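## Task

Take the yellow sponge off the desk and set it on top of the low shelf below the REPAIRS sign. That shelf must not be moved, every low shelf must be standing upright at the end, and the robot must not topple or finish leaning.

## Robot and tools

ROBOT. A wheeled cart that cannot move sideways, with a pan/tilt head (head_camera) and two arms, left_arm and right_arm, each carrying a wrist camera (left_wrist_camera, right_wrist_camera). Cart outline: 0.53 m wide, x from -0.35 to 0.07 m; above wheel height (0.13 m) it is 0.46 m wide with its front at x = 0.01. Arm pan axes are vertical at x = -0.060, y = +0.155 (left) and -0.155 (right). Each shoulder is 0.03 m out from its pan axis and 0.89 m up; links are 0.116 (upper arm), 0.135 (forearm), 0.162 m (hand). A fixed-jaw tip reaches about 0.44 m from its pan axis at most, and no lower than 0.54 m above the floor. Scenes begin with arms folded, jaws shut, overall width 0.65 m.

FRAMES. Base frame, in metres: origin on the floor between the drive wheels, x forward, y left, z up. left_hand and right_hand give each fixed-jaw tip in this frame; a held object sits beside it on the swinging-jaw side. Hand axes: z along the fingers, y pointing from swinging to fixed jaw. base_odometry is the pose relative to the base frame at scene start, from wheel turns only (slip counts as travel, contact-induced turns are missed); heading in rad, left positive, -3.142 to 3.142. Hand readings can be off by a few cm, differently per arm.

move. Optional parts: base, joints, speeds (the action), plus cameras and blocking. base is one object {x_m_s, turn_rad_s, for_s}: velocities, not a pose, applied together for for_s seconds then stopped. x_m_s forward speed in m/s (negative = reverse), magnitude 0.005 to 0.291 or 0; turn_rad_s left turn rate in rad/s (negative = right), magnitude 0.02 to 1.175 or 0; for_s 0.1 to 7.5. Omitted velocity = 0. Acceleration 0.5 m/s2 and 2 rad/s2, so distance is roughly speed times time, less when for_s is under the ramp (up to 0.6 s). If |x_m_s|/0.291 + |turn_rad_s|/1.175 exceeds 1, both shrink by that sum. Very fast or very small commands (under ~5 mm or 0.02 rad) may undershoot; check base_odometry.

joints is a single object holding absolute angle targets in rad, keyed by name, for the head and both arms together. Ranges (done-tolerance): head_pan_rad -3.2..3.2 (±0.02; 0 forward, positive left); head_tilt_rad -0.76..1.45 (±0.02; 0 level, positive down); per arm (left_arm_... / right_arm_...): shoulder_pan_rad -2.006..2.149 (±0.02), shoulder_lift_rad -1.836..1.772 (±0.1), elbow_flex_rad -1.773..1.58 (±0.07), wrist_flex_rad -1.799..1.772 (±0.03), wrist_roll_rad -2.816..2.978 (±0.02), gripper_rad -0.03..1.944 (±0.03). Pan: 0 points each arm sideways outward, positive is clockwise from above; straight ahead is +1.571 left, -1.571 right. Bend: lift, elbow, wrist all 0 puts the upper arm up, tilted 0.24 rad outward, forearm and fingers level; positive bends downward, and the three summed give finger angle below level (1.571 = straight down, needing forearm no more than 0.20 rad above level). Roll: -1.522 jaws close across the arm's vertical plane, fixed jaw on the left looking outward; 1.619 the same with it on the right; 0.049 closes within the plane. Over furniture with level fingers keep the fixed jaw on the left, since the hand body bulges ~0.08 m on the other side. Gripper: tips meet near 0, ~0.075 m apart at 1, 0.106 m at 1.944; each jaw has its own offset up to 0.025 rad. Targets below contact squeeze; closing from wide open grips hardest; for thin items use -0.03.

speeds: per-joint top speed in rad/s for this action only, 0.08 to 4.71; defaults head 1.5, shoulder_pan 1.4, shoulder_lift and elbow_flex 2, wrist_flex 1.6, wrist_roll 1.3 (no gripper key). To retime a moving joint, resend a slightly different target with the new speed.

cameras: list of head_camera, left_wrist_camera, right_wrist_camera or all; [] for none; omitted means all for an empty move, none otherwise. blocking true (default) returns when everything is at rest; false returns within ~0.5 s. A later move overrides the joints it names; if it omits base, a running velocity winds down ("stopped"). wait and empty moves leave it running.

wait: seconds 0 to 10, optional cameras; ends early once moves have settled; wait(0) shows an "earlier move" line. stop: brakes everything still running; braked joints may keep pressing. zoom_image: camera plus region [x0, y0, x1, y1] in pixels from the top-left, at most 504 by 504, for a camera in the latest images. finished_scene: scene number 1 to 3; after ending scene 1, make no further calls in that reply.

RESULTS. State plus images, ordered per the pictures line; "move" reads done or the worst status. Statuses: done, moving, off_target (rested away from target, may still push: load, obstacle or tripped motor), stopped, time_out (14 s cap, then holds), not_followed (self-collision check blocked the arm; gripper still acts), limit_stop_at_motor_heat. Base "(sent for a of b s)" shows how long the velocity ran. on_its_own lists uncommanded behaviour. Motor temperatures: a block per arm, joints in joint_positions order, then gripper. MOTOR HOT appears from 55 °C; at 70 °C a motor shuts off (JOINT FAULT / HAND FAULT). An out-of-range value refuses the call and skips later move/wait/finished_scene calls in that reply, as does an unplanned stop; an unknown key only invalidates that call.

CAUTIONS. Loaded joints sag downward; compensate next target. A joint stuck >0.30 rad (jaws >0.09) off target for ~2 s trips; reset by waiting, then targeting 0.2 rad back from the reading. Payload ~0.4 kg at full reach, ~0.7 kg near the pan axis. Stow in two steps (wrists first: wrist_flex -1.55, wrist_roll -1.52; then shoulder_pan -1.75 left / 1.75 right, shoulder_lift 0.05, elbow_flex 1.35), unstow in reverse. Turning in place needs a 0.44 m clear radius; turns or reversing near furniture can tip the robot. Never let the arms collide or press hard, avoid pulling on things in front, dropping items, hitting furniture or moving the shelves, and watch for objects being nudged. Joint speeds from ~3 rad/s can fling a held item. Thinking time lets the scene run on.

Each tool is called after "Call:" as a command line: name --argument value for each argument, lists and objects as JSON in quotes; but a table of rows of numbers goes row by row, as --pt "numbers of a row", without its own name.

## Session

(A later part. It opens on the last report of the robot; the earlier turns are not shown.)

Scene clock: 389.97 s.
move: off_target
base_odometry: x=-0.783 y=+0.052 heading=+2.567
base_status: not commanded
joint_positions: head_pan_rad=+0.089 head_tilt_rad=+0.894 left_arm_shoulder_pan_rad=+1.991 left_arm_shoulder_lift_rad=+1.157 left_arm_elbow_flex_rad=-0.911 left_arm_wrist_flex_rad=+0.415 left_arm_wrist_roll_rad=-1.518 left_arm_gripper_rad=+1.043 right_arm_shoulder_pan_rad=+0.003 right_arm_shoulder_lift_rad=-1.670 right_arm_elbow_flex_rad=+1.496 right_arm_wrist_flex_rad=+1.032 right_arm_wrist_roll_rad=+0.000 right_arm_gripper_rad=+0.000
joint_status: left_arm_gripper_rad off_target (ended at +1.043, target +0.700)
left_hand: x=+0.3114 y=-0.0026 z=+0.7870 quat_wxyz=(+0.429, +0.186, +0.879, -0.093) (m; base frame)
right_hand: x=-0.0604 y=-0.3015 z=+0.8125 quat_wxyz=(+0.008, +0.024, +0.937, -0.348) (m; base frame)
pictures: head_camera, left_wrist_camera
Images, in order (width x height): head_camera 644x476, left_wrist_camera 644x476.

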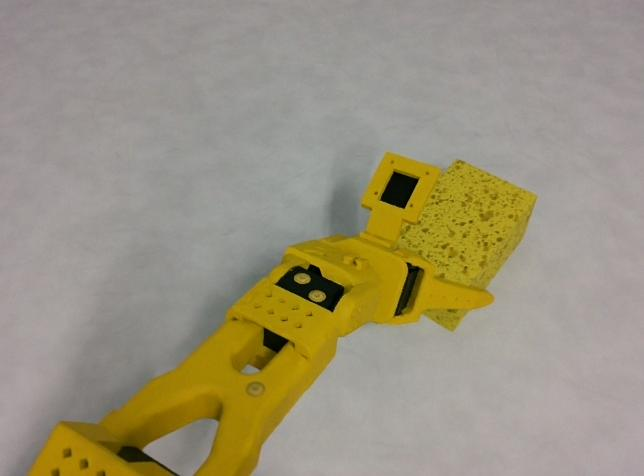

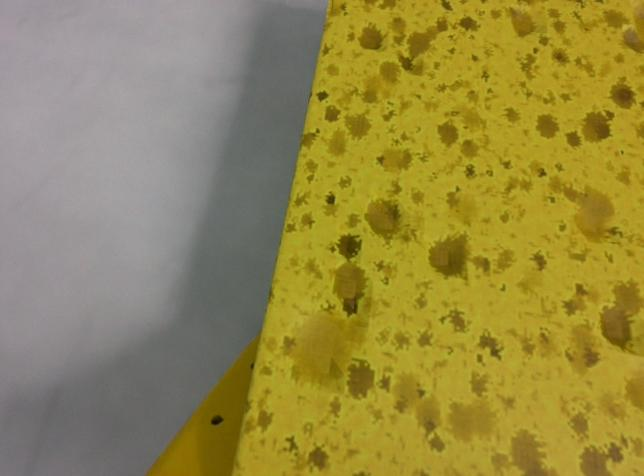

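Call:
move --joints '{"left_arm_gripper_rad": 0.8, "left_arm_shoulder_lift_rad": 0.7}' --speeds '{"left_arm_shoulder_lift_rad": 0.6}' --cameras '["head_camera", "left_wrist_camera"]'

Scene clock: 400.63 s.
move: off_target
base_odometry: x=-0.783 y=+0.052 heading=+2.567
base_status: not commanded
joint_positions: head_pan_rad=+0.089 head_tilt_rad=+0.894 left_arm_shoulder_pan_rad=+1.982 left_arm_shoulder_lift_rad=+0.778 left_arm_elbow_flex_rad=-0.911 left_arm_wrist_flex_rad=+0.415 left_arm_wrist_roll_rad=-1.527 left_arm_gripper_rad=+1.081 right_arm_shoulder_pan_rad=+0.003 right_arm_shoulder_lift_rad=-1.670 right_arm_elbow_flex_rad=+1.496 right_arm_wrist_flex_rad=+1.032 right_arm_wrist_roll_rad=+0.000 right_arm_gripper_rad=+0.000
joint_status: left_arm_gripper_rad off_target (ended at +1.082, target +0.800); the others done
left_hand: x=+0.3249 y=-0.0044 z=+0.9326 quat_wxyz=(+0.588, +0.165, +0.782, -0.121) (m; base frame)
right_hand: x=-0.0604 y=-0.3015 z=+0.8125 quat_wxyz=(+0.008, +0.024, +0.937, -0.348) (m; base frame)
pictures: head_camera, left_wrist_camera
Images, in order (width x height): head_camera 644x476, left_wrist_camera 644x476.

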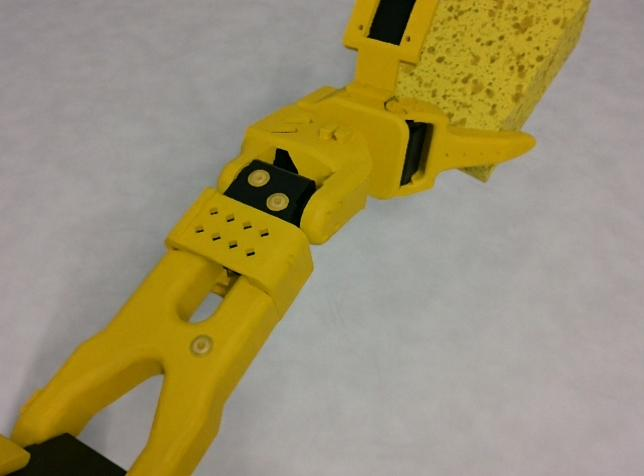

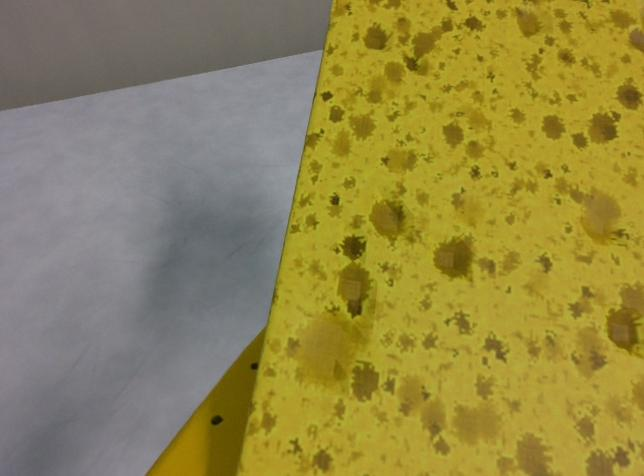

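Call:
move --joints '{"left_arm_shoulder_lift_rad": -1.08, "left_arm_elbow_flex_rad": 0.98, "left_arm_wrist_flex_rad": 0.094, "left_arm_shoulder_pan_rad": 1.571, "head_pan_rad": 2.0, "head_tilt_rad": 0.75}' --speeds '{"left_arm_shoulder_lift_rad": 1.0, "left_arm_elbow_flex_rad": 1.0, "left_arm_wrist_flex_rad": 0.2, "left_arm_shoulder_pan_rad": 0.3}' --base '{"x_m_s": -0.1, "for_s": 1.0}' --cameras '["head_camera", "left_wrist_camera"]'

Scene clock: 448.00 s.
move: done
base_odometry: x=-0.699 y=-0.003 heading=+2.564
base_status: done (sent for 1 of 1 s)
joint_positions: head_pan_rad=+1.989 head_tilt_rad=+0.764 left_arm_shoulder_pan_rad=+1.576 left_arm_shoulder_lift_rad=-1.052 left_arm_elbow_flex_rad=+0.987 left_arm_wrist_flex_rad=+0.112 left_arm_wrist_roll_rad=-1.527 left_arm_gripper_rad=+1.081 right_arm_shoulder_pan_rad=+0.003 right_arm_shoulder_lift_rad=-1.670 right_arm_elbow_flex_rad=+1.496 right_arm_wrist_flex_rad=+1.032 right_arm_wrist_roll_rad=+0.000 right_arm_gripper_rad=+0.000
joint_status: all done
left_hand: x=+0.1812 y=+0.1616 z=+0.9803 quat_wxyz=(+0.690, +0.004, +0.724, +0.000) (m; base frame)
right_hand: x=-0.0604 y=-0.3015 z=+0.8125 quat_wxyz=(+0.008, +0.024, +0.937, -0.348) (m; base frame)
pictures: head_camera, left_wrist_camera
Images, in order (width x height): head_camera 644x476, left_wrist_camera 644x476.

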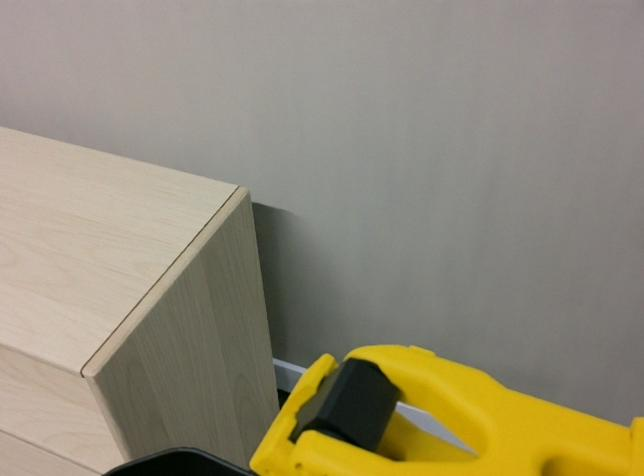

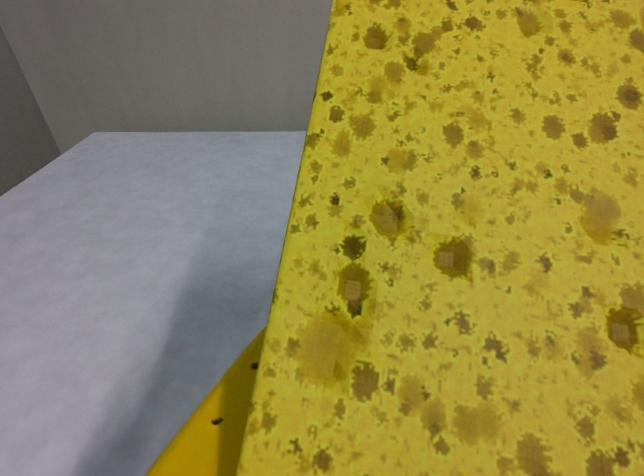

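Call:
move --base '{"turn_rad_s": 0.4, "for_s": 0.5}'

Call:
move --base '{"x_m_s": -0.2, "for_s": 2.5}'

Call:
move --base '{"turn_rad_s": 0.6, "for_s": 2.33}' --joints '{"head_pan_rad": 0.3, "head_tilt_rad": 0.9}' --cameras '["head_camera", "left_wrist_camera"]'

Scene clock: 468.30 s.
move: done
base_odometry: x=-0.699 y=-0.003 heading=+2.768
base_status: done (sent for 0.5 of 0.5 s)
joint_positions: head_pan_rad=+1.990 head_tilt_rad=+0.764 left_arm_shoulder_pan_rad=+1.569 left_arm_shoulder_lift_rad=-1.053 left_arm_elbow_flex_rad=+0.987 left_arm_wrist_flex_rad=+0.112 left_arm_wrist_roll_rad=-1.527 left_arm_gripper_rad=+1.081 right_arm_shoulder_pan_rad=+0.004 right_arm_shoulder_lift_rad=-1.670 right_arm_elbow_flex_rad=+1.496 right_arm_wrist_flex_rad=+1.032 right_arm_wrist_roll_rad=+0.000 right_arm_gripper_rad=+0.000
joint_status: not commanded
left_hand: x=+0.1810 y=+0.1631 z=+0.9806 quat_wxyz=(+0.691, +0.001, +0.723, +0.002) (m; base frame)
right_hand: x=-0.0606 y=-0.3015 z=+0.8125 quat_wxyz=(+0.008, +0.025, +0.937, -0.348) (m; base frame)
pictures: none

Scene clock: 471.97 s.
move: done
base_odometry: x=-0.233 y=-0.184 heading=+2.769
base_status: done (sent for 2.5 of 2.5 s)
joint_positions: head_pan_rad=+1.990 head_tilt_rad=+0.764 left_arm_shoulder_pan_rad=+1.569 left_arm_shoulder_lift_rad=-1.053 left_arm_elbow_flex_rad=+0.987 left_arm_wrist_flex_rad=+0.112 left_arm_wrist_roll_rad=-1.527 left_arm_gripper_rad=+1.081 right_arm_shoulder_pan_rad=-0.002 right_arm_shoulder_lift_rad=-1.670 right_arm_elbow_flex_rad=+1.496 right_arm_wrist_flex_rad=+1.032 right_arm_wrist_roll_rad=+0.000 right_arm_gripper_rad=+0.000
joint_status: not commanded
left_hand: x=+0.1810 y=+0.1631 z=+0.9806 quat_wxyz=(+0.691, +0.001, +0.723, +0.002) (m; base frame)
right_hand: x=-0.0597 y=-0.3015 z=+0.8125 quat_wxyz=(+0.009, +0.022, +0.937, -0.348) (m; base frame)
pictures: none

Scene clock: 475.00 s.
move: done
base_odometry: x=-0.233 y=-0.185 heading=-2.117
base_status: done (sent for 2.33 of 2.33 s)
joint_positions: head_pan_rad=+0.310 head_tilt_rad=+0.894 left_arm_shoulder_pan_rad=+1.566 left_arm_shoulder_lift_rad=-1.053 left_arm_elbow_flex_rad=+0.987 left_arm_wrist_flex_rad=+0.112 left_arm_wrist_roll_rad=-1.527 left_arm_gripper_rad=+1.081 right_arm_shoulder_pan_rad=+0.000 right_arm_shoulder_lift_rad=-1.670 right_arm_elbow_flex_rad=+1.496 right_arm_wrist_flex_rad=+1.032 right_arm_wrist_roll_rad=+0.000 right_arm_gripper_rad=+0.000
joint_status: all done
left_hand: x=+0.1810 y=+0.1638 z=+0.9806 quat_wxyz=(+0.691, +0.000, +0.723, +0.003) (m; base frame)
right_hand: x=-0.0600 y=-0.3015 z=+0.8125 quat_wxyz=(+0.009, +0.023, +0.937, -0.348) (m; base frame)
pictures: head_camera, left_wrist_camera
Images, in order (width x height): head_camera 644x476, left_wrist_camera 644x476.

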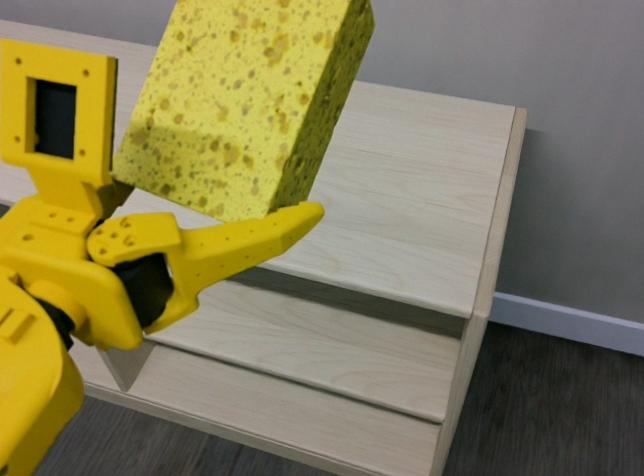

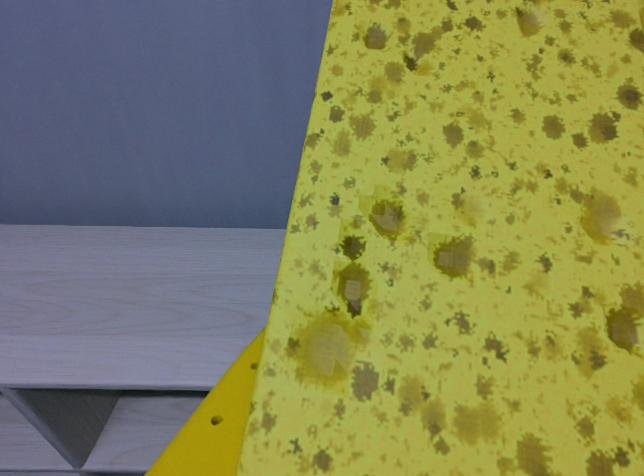

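Call:
move --base '{"x_m_s": 0.15, "for_s": 1.33}' --joints '{"head_pan_rad": 0.0, "head_tilt_rad": 1.2}' --cameras '["head_camera", "left_wrist_camera"]'

Scene clock: 497.27 s.
move: done
base_odometry: x=-0.337 y=-0.357 heading=-2.115
base_status: done (sent for 1.33 of 1.33 s)
joint_positions: head_pan_rad=+0.009 head_tilt_rad=+1.194 left_arm_shoulder_pan_rad=+1.566 left_arm_shoulder_lift_rad=-1.055 left_arm_elbow_flex_rad=+0.987 left_arm_wrist_flex_rad=+0.112 left_arm_wrist_roll_rad=-1.527 left_arm_gripper_rad=+1.081 right_arm_shoulder_pan_rad=+0.001 right_arm_shoulder_lift_rad=-1.670 right_arm_elbow_flex_rad=+1.496 right_arm_wrist_flex_rad=+1.032 right_arm_wrist_roll_rad=+0.000 right_arm_gripper_rad=+0.000
joint_status: all done
left_hand: x=+0.1809 y=+0.1638 z=+0.9809 quat_wxyz=(+0.691, +0.000, +0.723, +0.003) (m; base frame)
right_hand: x=-0.0602 y=-0.3015 z=+0.8125 quat_wxyz=(+0.008, +0.023, +0.937, -0.348) (m; base frame)
pictures: head_camera, left_wrist_camera
Images, in order (width x height): head_camera 644x476, left_wrist_camera 644x476.

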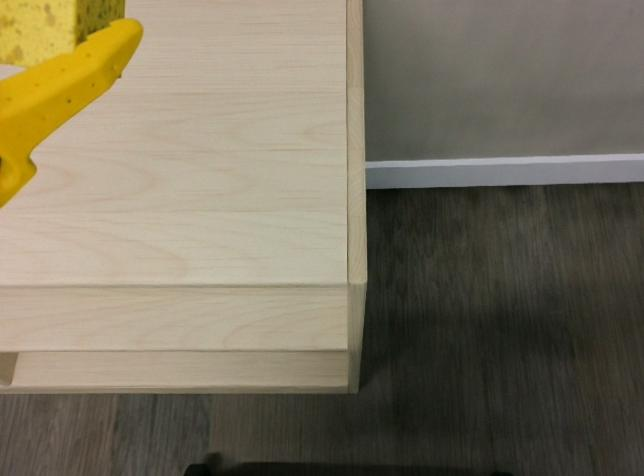

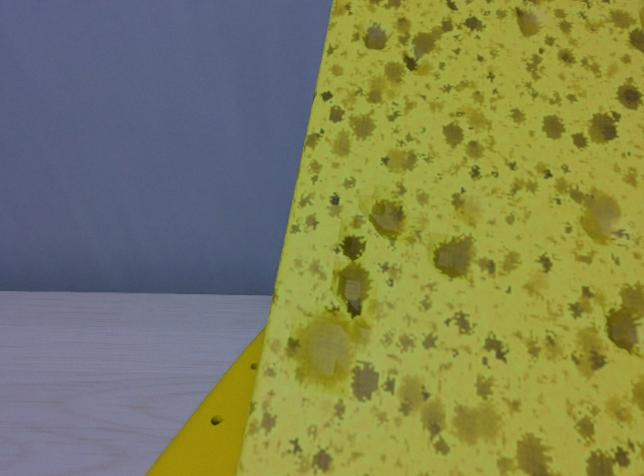

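Call:
move --base '{"x_m_s": 0.1, "for_s": 0.72}' --joints '{"left_arm_shoulder_lift_rad": 1.11, "left_arm_elbow_flex_rad": 0.08, "left_arm_wrist_flex_rad": -0.52, "head_pan_rad": 0.35, "head_tilt_rad": 0.9}' --speeds '{"left_arm_shoulder_lift_rad": 1.2, "left_arm_elbow_flex_rad": 0.5, "left_arm_wrist_flex_rad": 0.35}' --cameras '["head_camera", "left_wrist_camera"]'

Scene clock: 527.80 s.
move: done
base_odometry: x=-0.375 y=-0.420 heading=-2.118
base_status: done (sent for 0.73 of 0.73 s)
joint_positions: head_pan_rad=+0.339 head_tilt_rad=+0.914 left_arm_shoulder_pan_rad=+1.566 left_arm_shoulder_lift_rad=+1.123 left_arm_elbow_flex_rad=+0.106 left_arm_wrist_flex_rad=-0.504 left_arm_wrist_roll_rad=-1.527 left_arm_gripper_rad=+1.081 right_arm_shoulder_pan_rad=+0.003 right_arm_shoulder_lift_rad=-1.670 right_arm_elbow_flex_rad=+1.496 right_arm_wrist_flex_rad=+1.032 right_arm_wrist_roll_rad=+0.000 right_arm_gripper_rad=+0.000
joint_status: all done
left_hand: x=+0.2540 y=+0.1641 z=+0.6854 quat_wxyz=(+0.410, +0.000, +0.912, +0.002) (m; base frame)
right_hand: x=-0.0604 y=-0.3015 z=+0.8125 quat_wxyz=(+0.008, +0.024, +0.937, -0.348) (m; base frame)
pictures: head_camera, left_wrist_camera
Images, in order (width x height): head_camera 644x476, left_wrist_camera 644x476.

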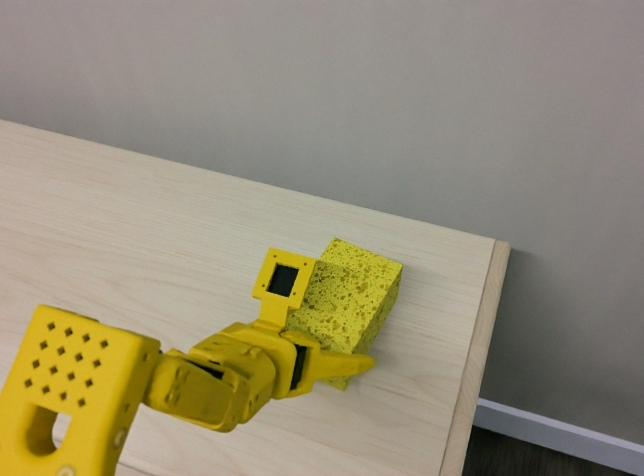

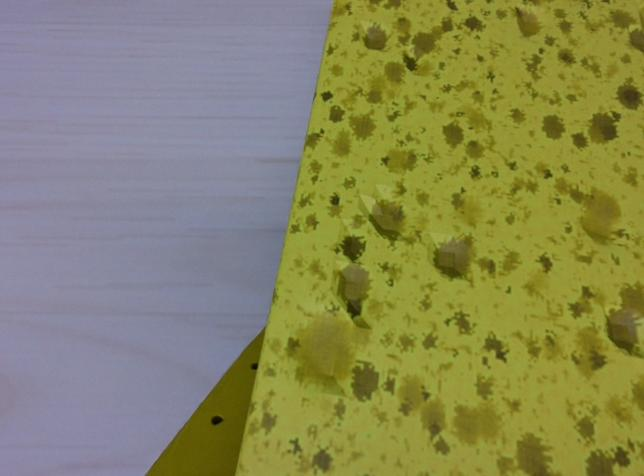

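Call:
move --joints '{"left_arm_shoulder_lift_rad": 1.39, "left_arm_elbow_flex_rad": -0.21, "left_arm_wrist_flex_rad": -0.5}' --speeds '{"left_arm_shoulder_lift_rad": 0.4, "left_arm_elbow_flex_rad": 0.45, "left_arm_wrist_flex_rad": 0.2}' --cameras '["left_wrist_camera"]'

Call:
move --joints '{"left_arm_shoulder_lift_rad": 1.52, "left_arm_elbow_flex_rad": -0.36, "left_arm_wrist_flex_rad": -0.49}' --speeds '{"left_arm_shoulder_lift_rad": 0.3, "left_arm_elbow_flex_rad": 0.36, "left_arm_wrist_flex_rad": 0.2}' --cameras '["head_camera", "left_wrist_camera"]'

Scene clock: 540.73 s.
move: done
base_odometry: x=-0.375 y=-0.420 heading=-2.118
base_status: not commanded
joint_positions: head_pan_rad=+0.339 head_tilt_rad=+0.914 left_arm_shoulder_pan_rad=+1.566 left_arm_shoulder_lift_rad=+1.401 left_arm_elbow_flex_rad=-0.185 left_arm_wrist_flex_rad=-0.503 left_arm_wrist_roll_rad=-1.527 left_arm_gripper_rad=+1.081 right_arm_shoulder_pan_rad=+0.003 right_arm_shoulder_lift_rad=-1.670 right_arm_elbow_flex_rad=+1.496 right_arm_wrist_flex_rad=+1.032 right_arm_wrist_roll_rad=+0.000 right_arm_gripper_rad=+0.000
joint_status: all done
left_hand: x=+0.2591 y=+0.1641 z=+0.6555 quat_wxyz=(+0.416, +0.000, +0.909, +0.002) (m; base frame)
right_hand: x=-0.0604 y=-0.3015 z=+0.8125 quat_wxyz=(+0.008, +0.024, +0.937, -0.348) (m; base frame)
pictures: left_wrist_camera
Images, in order (width x height): left_wrist_camera 644x476.

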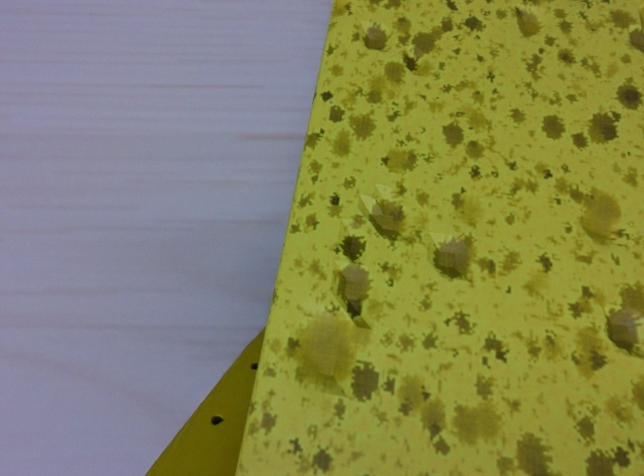

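Scene clock: 541.70 s.
move: done
base_odometry: x=-0.375 y=-0.420 heading=-2.118
base_status: not commanded
joint_positions: head_pan_rad=+0.339 head_tilt_rad=+0.914 left_arm_shoulder_pan_rad=+1.566 left_arm_shoulder_lift_rad=+1.533 left_arm_elbow_flex_rad=-0.332 left_arm_wrist_flex_rad=-0.492 left_arm_wrist_roll_rad=-1.527 left_arm_gripper_rad=+1.081 right_arm_shoulder_pan_rad=+0.003 right_arm_shoulder_lift_rad=-1.670 right_arm_elbow_flex_rad=+1.496 right_arm_wrist_flex_rad=+1.032 right_arm_wrist_roll_rad=+0.000 right_arm_gripper_rad=+0.000
joint_status: all done
left_hand: x=+0.2593 y=+0.1641 z=+0.6418 quat_wxyz=(+0.418, +0.000, +0.909, +0.002) (m; base frame)
right_hand: x=-0.0604 y=-0.3015 z=+0.8125 quat_wxyz=(+0.008, +0.024, +0.937, -0.348) (m; base frame)
pictures: head_camera, left_wrist_camera
Images, in order (width x height): head_camera 644x476, left_wrist_camera 644x476.

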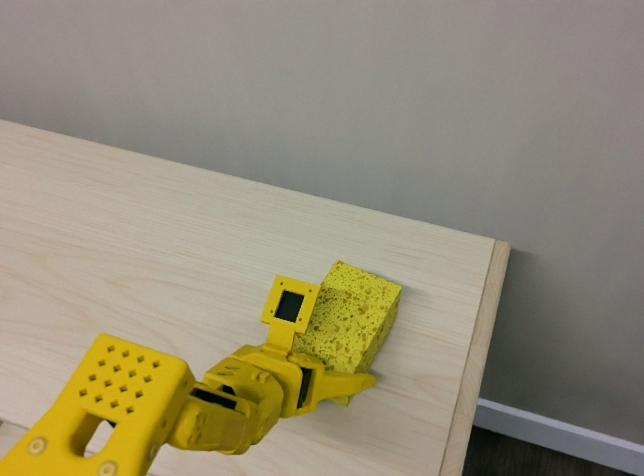

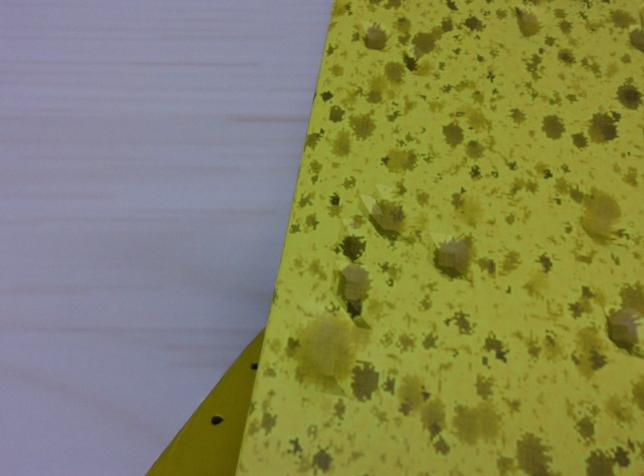

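Call:
move --joints '{"left_arm_shoulder_lift_rad": 1.66, "left_arm_elbow_flex_rad": -0.52, "left_arm_wrist_flex_rad": -0.46}' --speeds '{"left_arm_shoulder_lift_rad": 0.3, "left_arm_elbow_flex_rad": 0.36, "left_arm_wrist_flex_rad": 0.2}' --cameras '["left_wrist_camera"]'

Call:
move --joints '{"left_arm_shoulder_lift_rad": 1.74, "left_arm_elbow_flex_rad": -0.6, "left_arm_wrist_flex_rad": -0.44}' --speeds '{"left_arm_shoulder_lift_rad": 0.3, "left_arm_elbow_flex_rad": 0.3, "left_arm_wrist_flex_rad": 0.2}' --cameras '["head_camera", "left_wrist_camera"]'

Scene clock: 552.63 s.
move: done
base_odometry: x=-0.375 y=-0.420 heading=-2.118
base_status: not commanded
joint_positions: head_pan_rad=+0.339 head_tilt_rad=+0.914 left_arm_shoulder_pan_rad=+1.566 left_arm_shoulder_lift_rad=+1.662 left_arm_elbow_flex_rad=-0.503 left_arm_wrist_flex_rad=-0.463 left_arm_wrist_roll_rad=-1.518 left_arm_gripper_rad=+1.081 right_arm_shoulder_pan_rad=+0.003 right_arm_shoulder_lift_rad=-1.670 right_arm_elbow_flex_rad=+1.496 right_arm_wrist_flex_rad=+1.032 right_arm_wrist_roll_rad=+0.000 right_arm_gripper_rad=+0.000
joint_status: all done
left_hand: x=+0.2616 y=+0.1642 z=+0.6311 quat_wxyz=(+0.423, -0.004, +0.906, +0.000) (m; base frame)
right_hand: x=-0.0604 y=-0.3015 z=+0.8125 quat_wxyz=(+0.008, +0.024, +0.937, -0.348) (m; base frame)
pictures: left_wrist_camera
Images, in order (width x height): left_wrist_camera 644x476.

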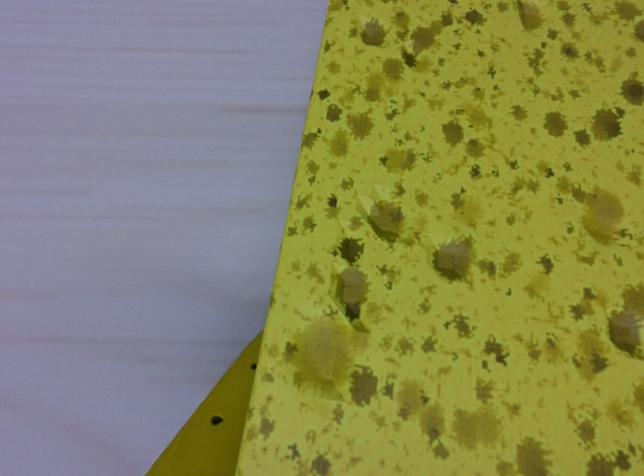

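Scene clock: 553.40 s.
move: done
base_odometry: x=-0.375 y=-0.420 heading=-2.118
base_status: not commanded
joint_positions: head_pan_rad=+0.339 head_tilt_rad=+0.914 left_arm_shoulder_pan_rad=+1.566 left_arm_shoulder_lift_rad=+1.726 left_arm_elbow_flex_rad=-0.598 left_arm_wrist_flex_rad=-0.455 left_arm_wrist_roll_rad=-1.518 left_arm_gripper_rad=+1.081 right_arm_shoulder_pan_rad=+0.003 right_arm_shoulder_lift_rad=-1.670 right_arm_elbow_flex_rad=+1.496 right_arm_wrist_flex_rad=+1.032 right_arm_wrist_roll_rad=+0.000 right_arm_gripper_rad=+0.000
joint_status: all done
left_hand: x=+0.2650 y=+0.1642 z=+0.6289 quat_wxyz=(+0.434, -0.004, +0.901, +0.000) (m; base frame)
right_hand: x=-0.0604 y=-0.3015 z=+0.8125 quat_wxyz=(+0.008, +0.024, +0.937, -0.348) (m; base frame)
pictures: head_camera, left_wrist_camera
Images, in order (width x height): head_camera 644x476, left_wrist_camera 644x476.

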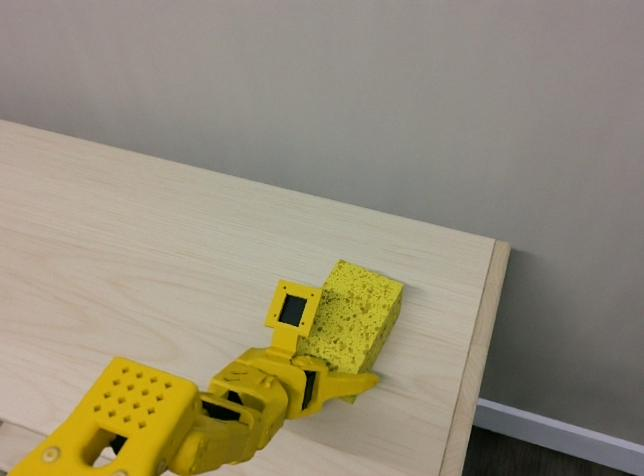

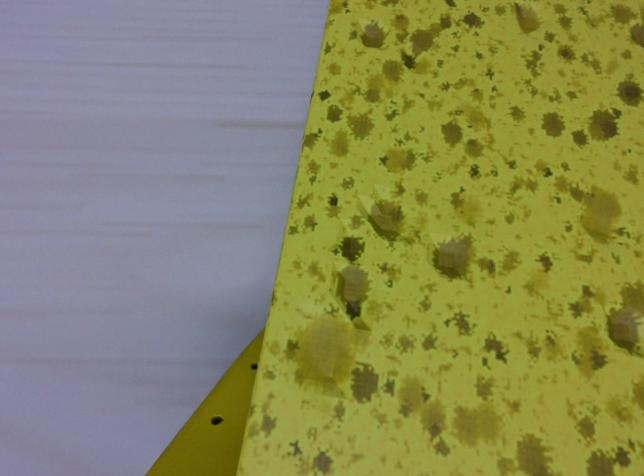

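Call:
move --joints '{"left_arm_gripper_rad": 1.12}' --cameras '["left_wrist_camera"]'

Call:
move --joints '{"left_arm_gripper_rad": 1.2}' --cameras '["left_wrist_camera"]'

Call:
move --joints '{"left_arm_gripper_rad": 1.4}' --cameras '["left_wrist_camera"]'

Scene clock: 560.83 s.
move: done
base_odometry: x=-0.375 y=-0.420 heading=-2.118
base_status: not commanded
joint_positions: head_pan_rad=+0.339 head_tilt_rad=+0.914 left_arm_shoulder_pan_rad=+1.565 left_arm_shoulder_lift_rad=+1.728 left_arm_elbow_flex_rad=-0.599 left_arm_wrist_flex_rad=-0.455 left_arm_wrist_roll_rad=-1.518 left_arm_gripper_rad=+1.141 right_arm_shoulder_pan_rad=+0.003 right_arm_shoulder_lift_rad=-1.670 right_arm_elbow_flex_rad=+1.496 right_arm_wrist_flex_rad=+1.032 right_arm_wrist_roll_rad=+0.000 right_arm_gripper_rad=+0.000
joint_status: all done
left_hand: x=+0.2649 y=+0.1647 z=+0.6287 quat_wxyz=(+0.434, -0.005, +0.901, +0.000) (m; base frame)
right_hand: x=-0.0604 y=-0.3015 z=+0.8125 quat_wxyz=(+0.008, +0.024, +0.937, -0.348) (m; base frame)
pictures: left_wrist_camera
Images, in order (width x height): left_wrist_camera 644x476.

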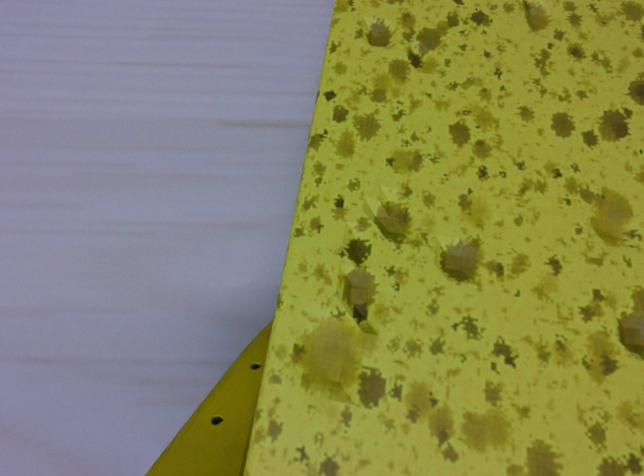

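Scene clock: 561.50 s.
move: done
base_odometry: x=-0.375 y=-0.420 heading=-2.118
base_status: not commanded
joint_positions: head_pan_rad=+0.339 head_tilt_rad=+0.914 left_arm_shoulder_pan_rad=+1.566 left_arm_shoulder_lift_rad=+1.751 left_arm_elbow_flex_rad=-0.590 left_arm_wrist_flex_rad=-0.441 left_arm_wrist_roll_rad=-1.527 left_arm_gripper_rad=+1.198 right_arm_shoulder_pan_rad=+0.003 right_arm_shoulder_lift_rad=-1.670 right_arm_elbow_flex_rad=+1.496 right_arm_wrist_flex_rad=+1.032 right_arm_wrist_roll_rad=+0.000 right_arm_gripper_rad=+0.000
joint_status: all done
left_hand: x=+0.2553 y=+0.1641 z=+0.6187 quat_wxyz=(+0.413, +0.000, +0.911, +0.002) (m; base frame)
right_hand: x=-0.0604 y=-0.3015 z=+0.8125 quat_wxyz=(+0.008, +0.024, +0.937, -0.348) (m; base frame)
pictures: left_wrist_camera
Images, in order (width x height): left_wrist_camera 644x476.

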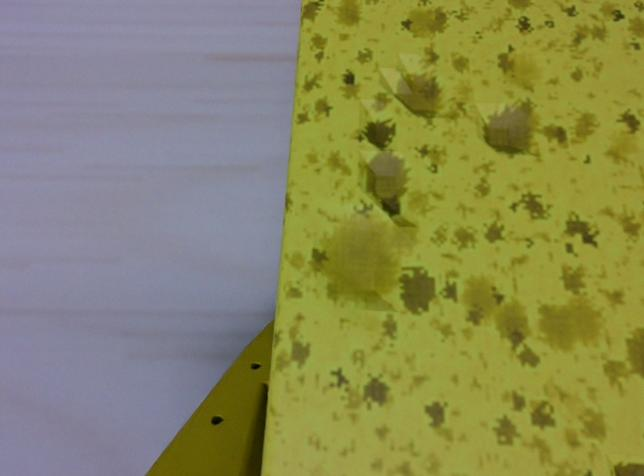

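Scene clock: 562.10 s.
move: done
base_odometry: x=-0.375 y=-0.420 heading=-2.118
base_status: not commanded
joint_positions: head_pan_rad=+0.339 head_tilt_rad=+0.914 left_arm_shoulder_pan_rad=+1.566 left_arm_shoulder_lift_rad=+1.751 left_arm_elbow_flex_rad=-0.590 left_arm_wrist_flex_rad=-0.441 left_arm_wrist_roll_rad=-1.527 left_arm_gripper_rad=+1.393 right_arm_shoulder_pan_rad=+0.003 right_arm_shoulder_lift_rad=-1.670 right_arm_elbow_flex_rad=+1.496 right_arm_wrist_flex_rad=+1.032 right_arm_wrist_roll_rad=+0.000 right_arm_gripper_rad=+0.000
joint_status: all done
left_hand: x=+0.2553 y=+0.1641 z=+0.6187 quat_wxyz=(+0.413, +0.000, +0.911, +0.002) (m; base frame)
right_hand: x=-0.0604 y=-0.3015 z=+0.8125 quat_wxyz=(+0.008, +0.024, +0.937, -0.348) (m; base frame)
pictures: left_wrist_camera
Images, in order (width x height): left_wrist_camera 644x476.

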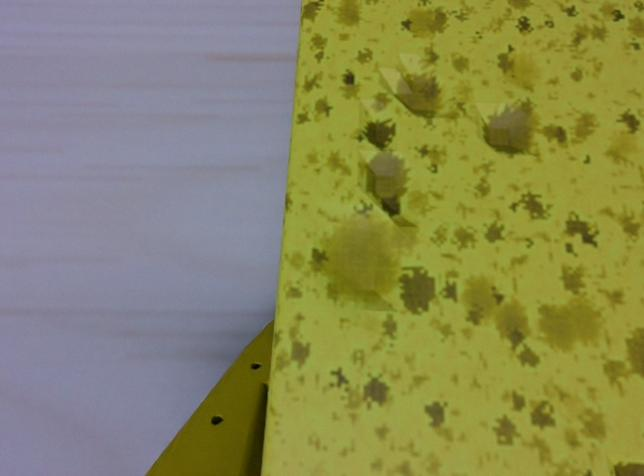

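Call:
move --joints '{"left_arm_gripper_rad": 1.75, "left_arm_shoulder_pan_rad": 1.53}' --speeds '{"left_arm_shoulder_pan_rad": 0.15}'

Call:
move --joints '{"left_arm_shoulder_lift_rad": 0.8, "left_arm_elbow_flex_rad": 0.15, "left_arm_wrist_flex_rad": -0.3}' --speeds '{"left_arm_shoulder_lift_rad": 0.7, "left_arm_elbow_flex_rad": 0.55, "left_arm_wrist_flex_rad": 0.12}' --cameras '["head_camera", "left_wrist_camera"]'

Scene clock: 572.73 s.
move: done
base_odometry: x=-0.375 y=-0.420 heading=-2.118
base_status: not commanded
joint_positions: head_pan_rad=+0.339 head_tilt_rad=+0.914 left_arm_shoulder_pan_rad=+1.534 left_arm_shoulder_lift_rad=+1.751 left_arm_elbow_flex_rad=-0.590 left_arm_wrist_flex_rad=-0.441 left_arm_wrist_roll_rad=-1.527 left_arm_gripper_rad=+1.743 right_arm_shoulder_pan_rad=+0.003 right_arm_shoulder_lift_rad=-1.670 right_arm_elbow_flex_rad=+1.496 right_arm_wrist_flex_rad=+1.032 right_arm_wrist_roll_rad=+0.000 right_arm_gripper_rad=+0.000
joint_status: all done
left_hand: x=+0.2548 y=+0.1743 z=+0.6187 quat_wxyz=(+0.413, -0.014, +0.911, +0.009) (m; base frame)
right_hand: x=-0.0604 y=-0.3015 z=+0.8125 quat_wxyz=(+0.008, +0.024, +0.937, -0.348) (m; base frame)
pictures: none

Scene clock: 574.67 s.
move: done
base_odometry: x=-0.375 y=-0.420 heading=-2.118
base_status: not commanded
joint_positions: head_pan_rad=+0.339 head_tilt_rad=+0.914 left_arm_shoulder_pan_rad=+1.534 left_arm_shoulder_lift_rad=+0.863 left_arm_elbow_flex_rad=+0.149 left_arm_wrist_flex_rad=-0.303 left_arm_wrist_roll_rad=-1.527 left_arm_gripper_rad=+1.743 right_arm_shoulder_pan_rad=+0.003 right_arm_shoulder_lift_rad=-1.670 right_arm_elbow_flex_rad=+1.496 right_arm_wrist_flex_rad=+1.032 right_arm_wrist_roll_rad=+0.000 right_arm_gripper_rad=+0.000
joint_status: all done
left_hand: x=+0.2713 y=+0.1749 z=+0.7297 quat_wxyz=(+0.418, -0.014, +0.908, +0.009) (m; base frame)
right_hand: x=-0.0604 y=-0.3015 z=+0.8125 quat_wxyz=(+0.008, +0.024, +0.937, -0.348) (m; base frame)
pictures: head_camera, left_wrist_camera
Images, in order (width x height): head_camera 644x476, left_wrist_camera 644x476.

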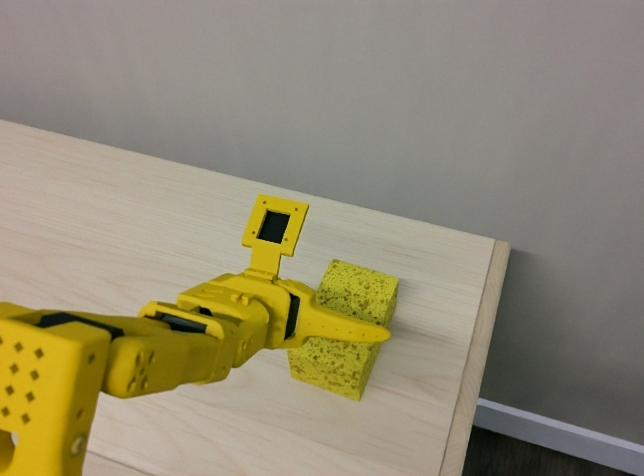

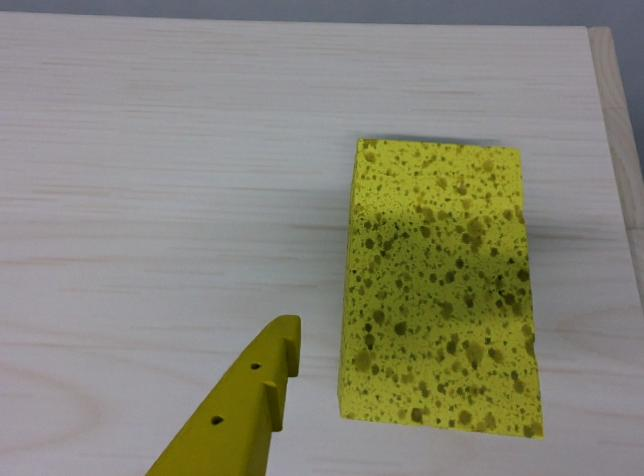

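Call:
finished_scene --scene 2

The scene is finished: the task was done.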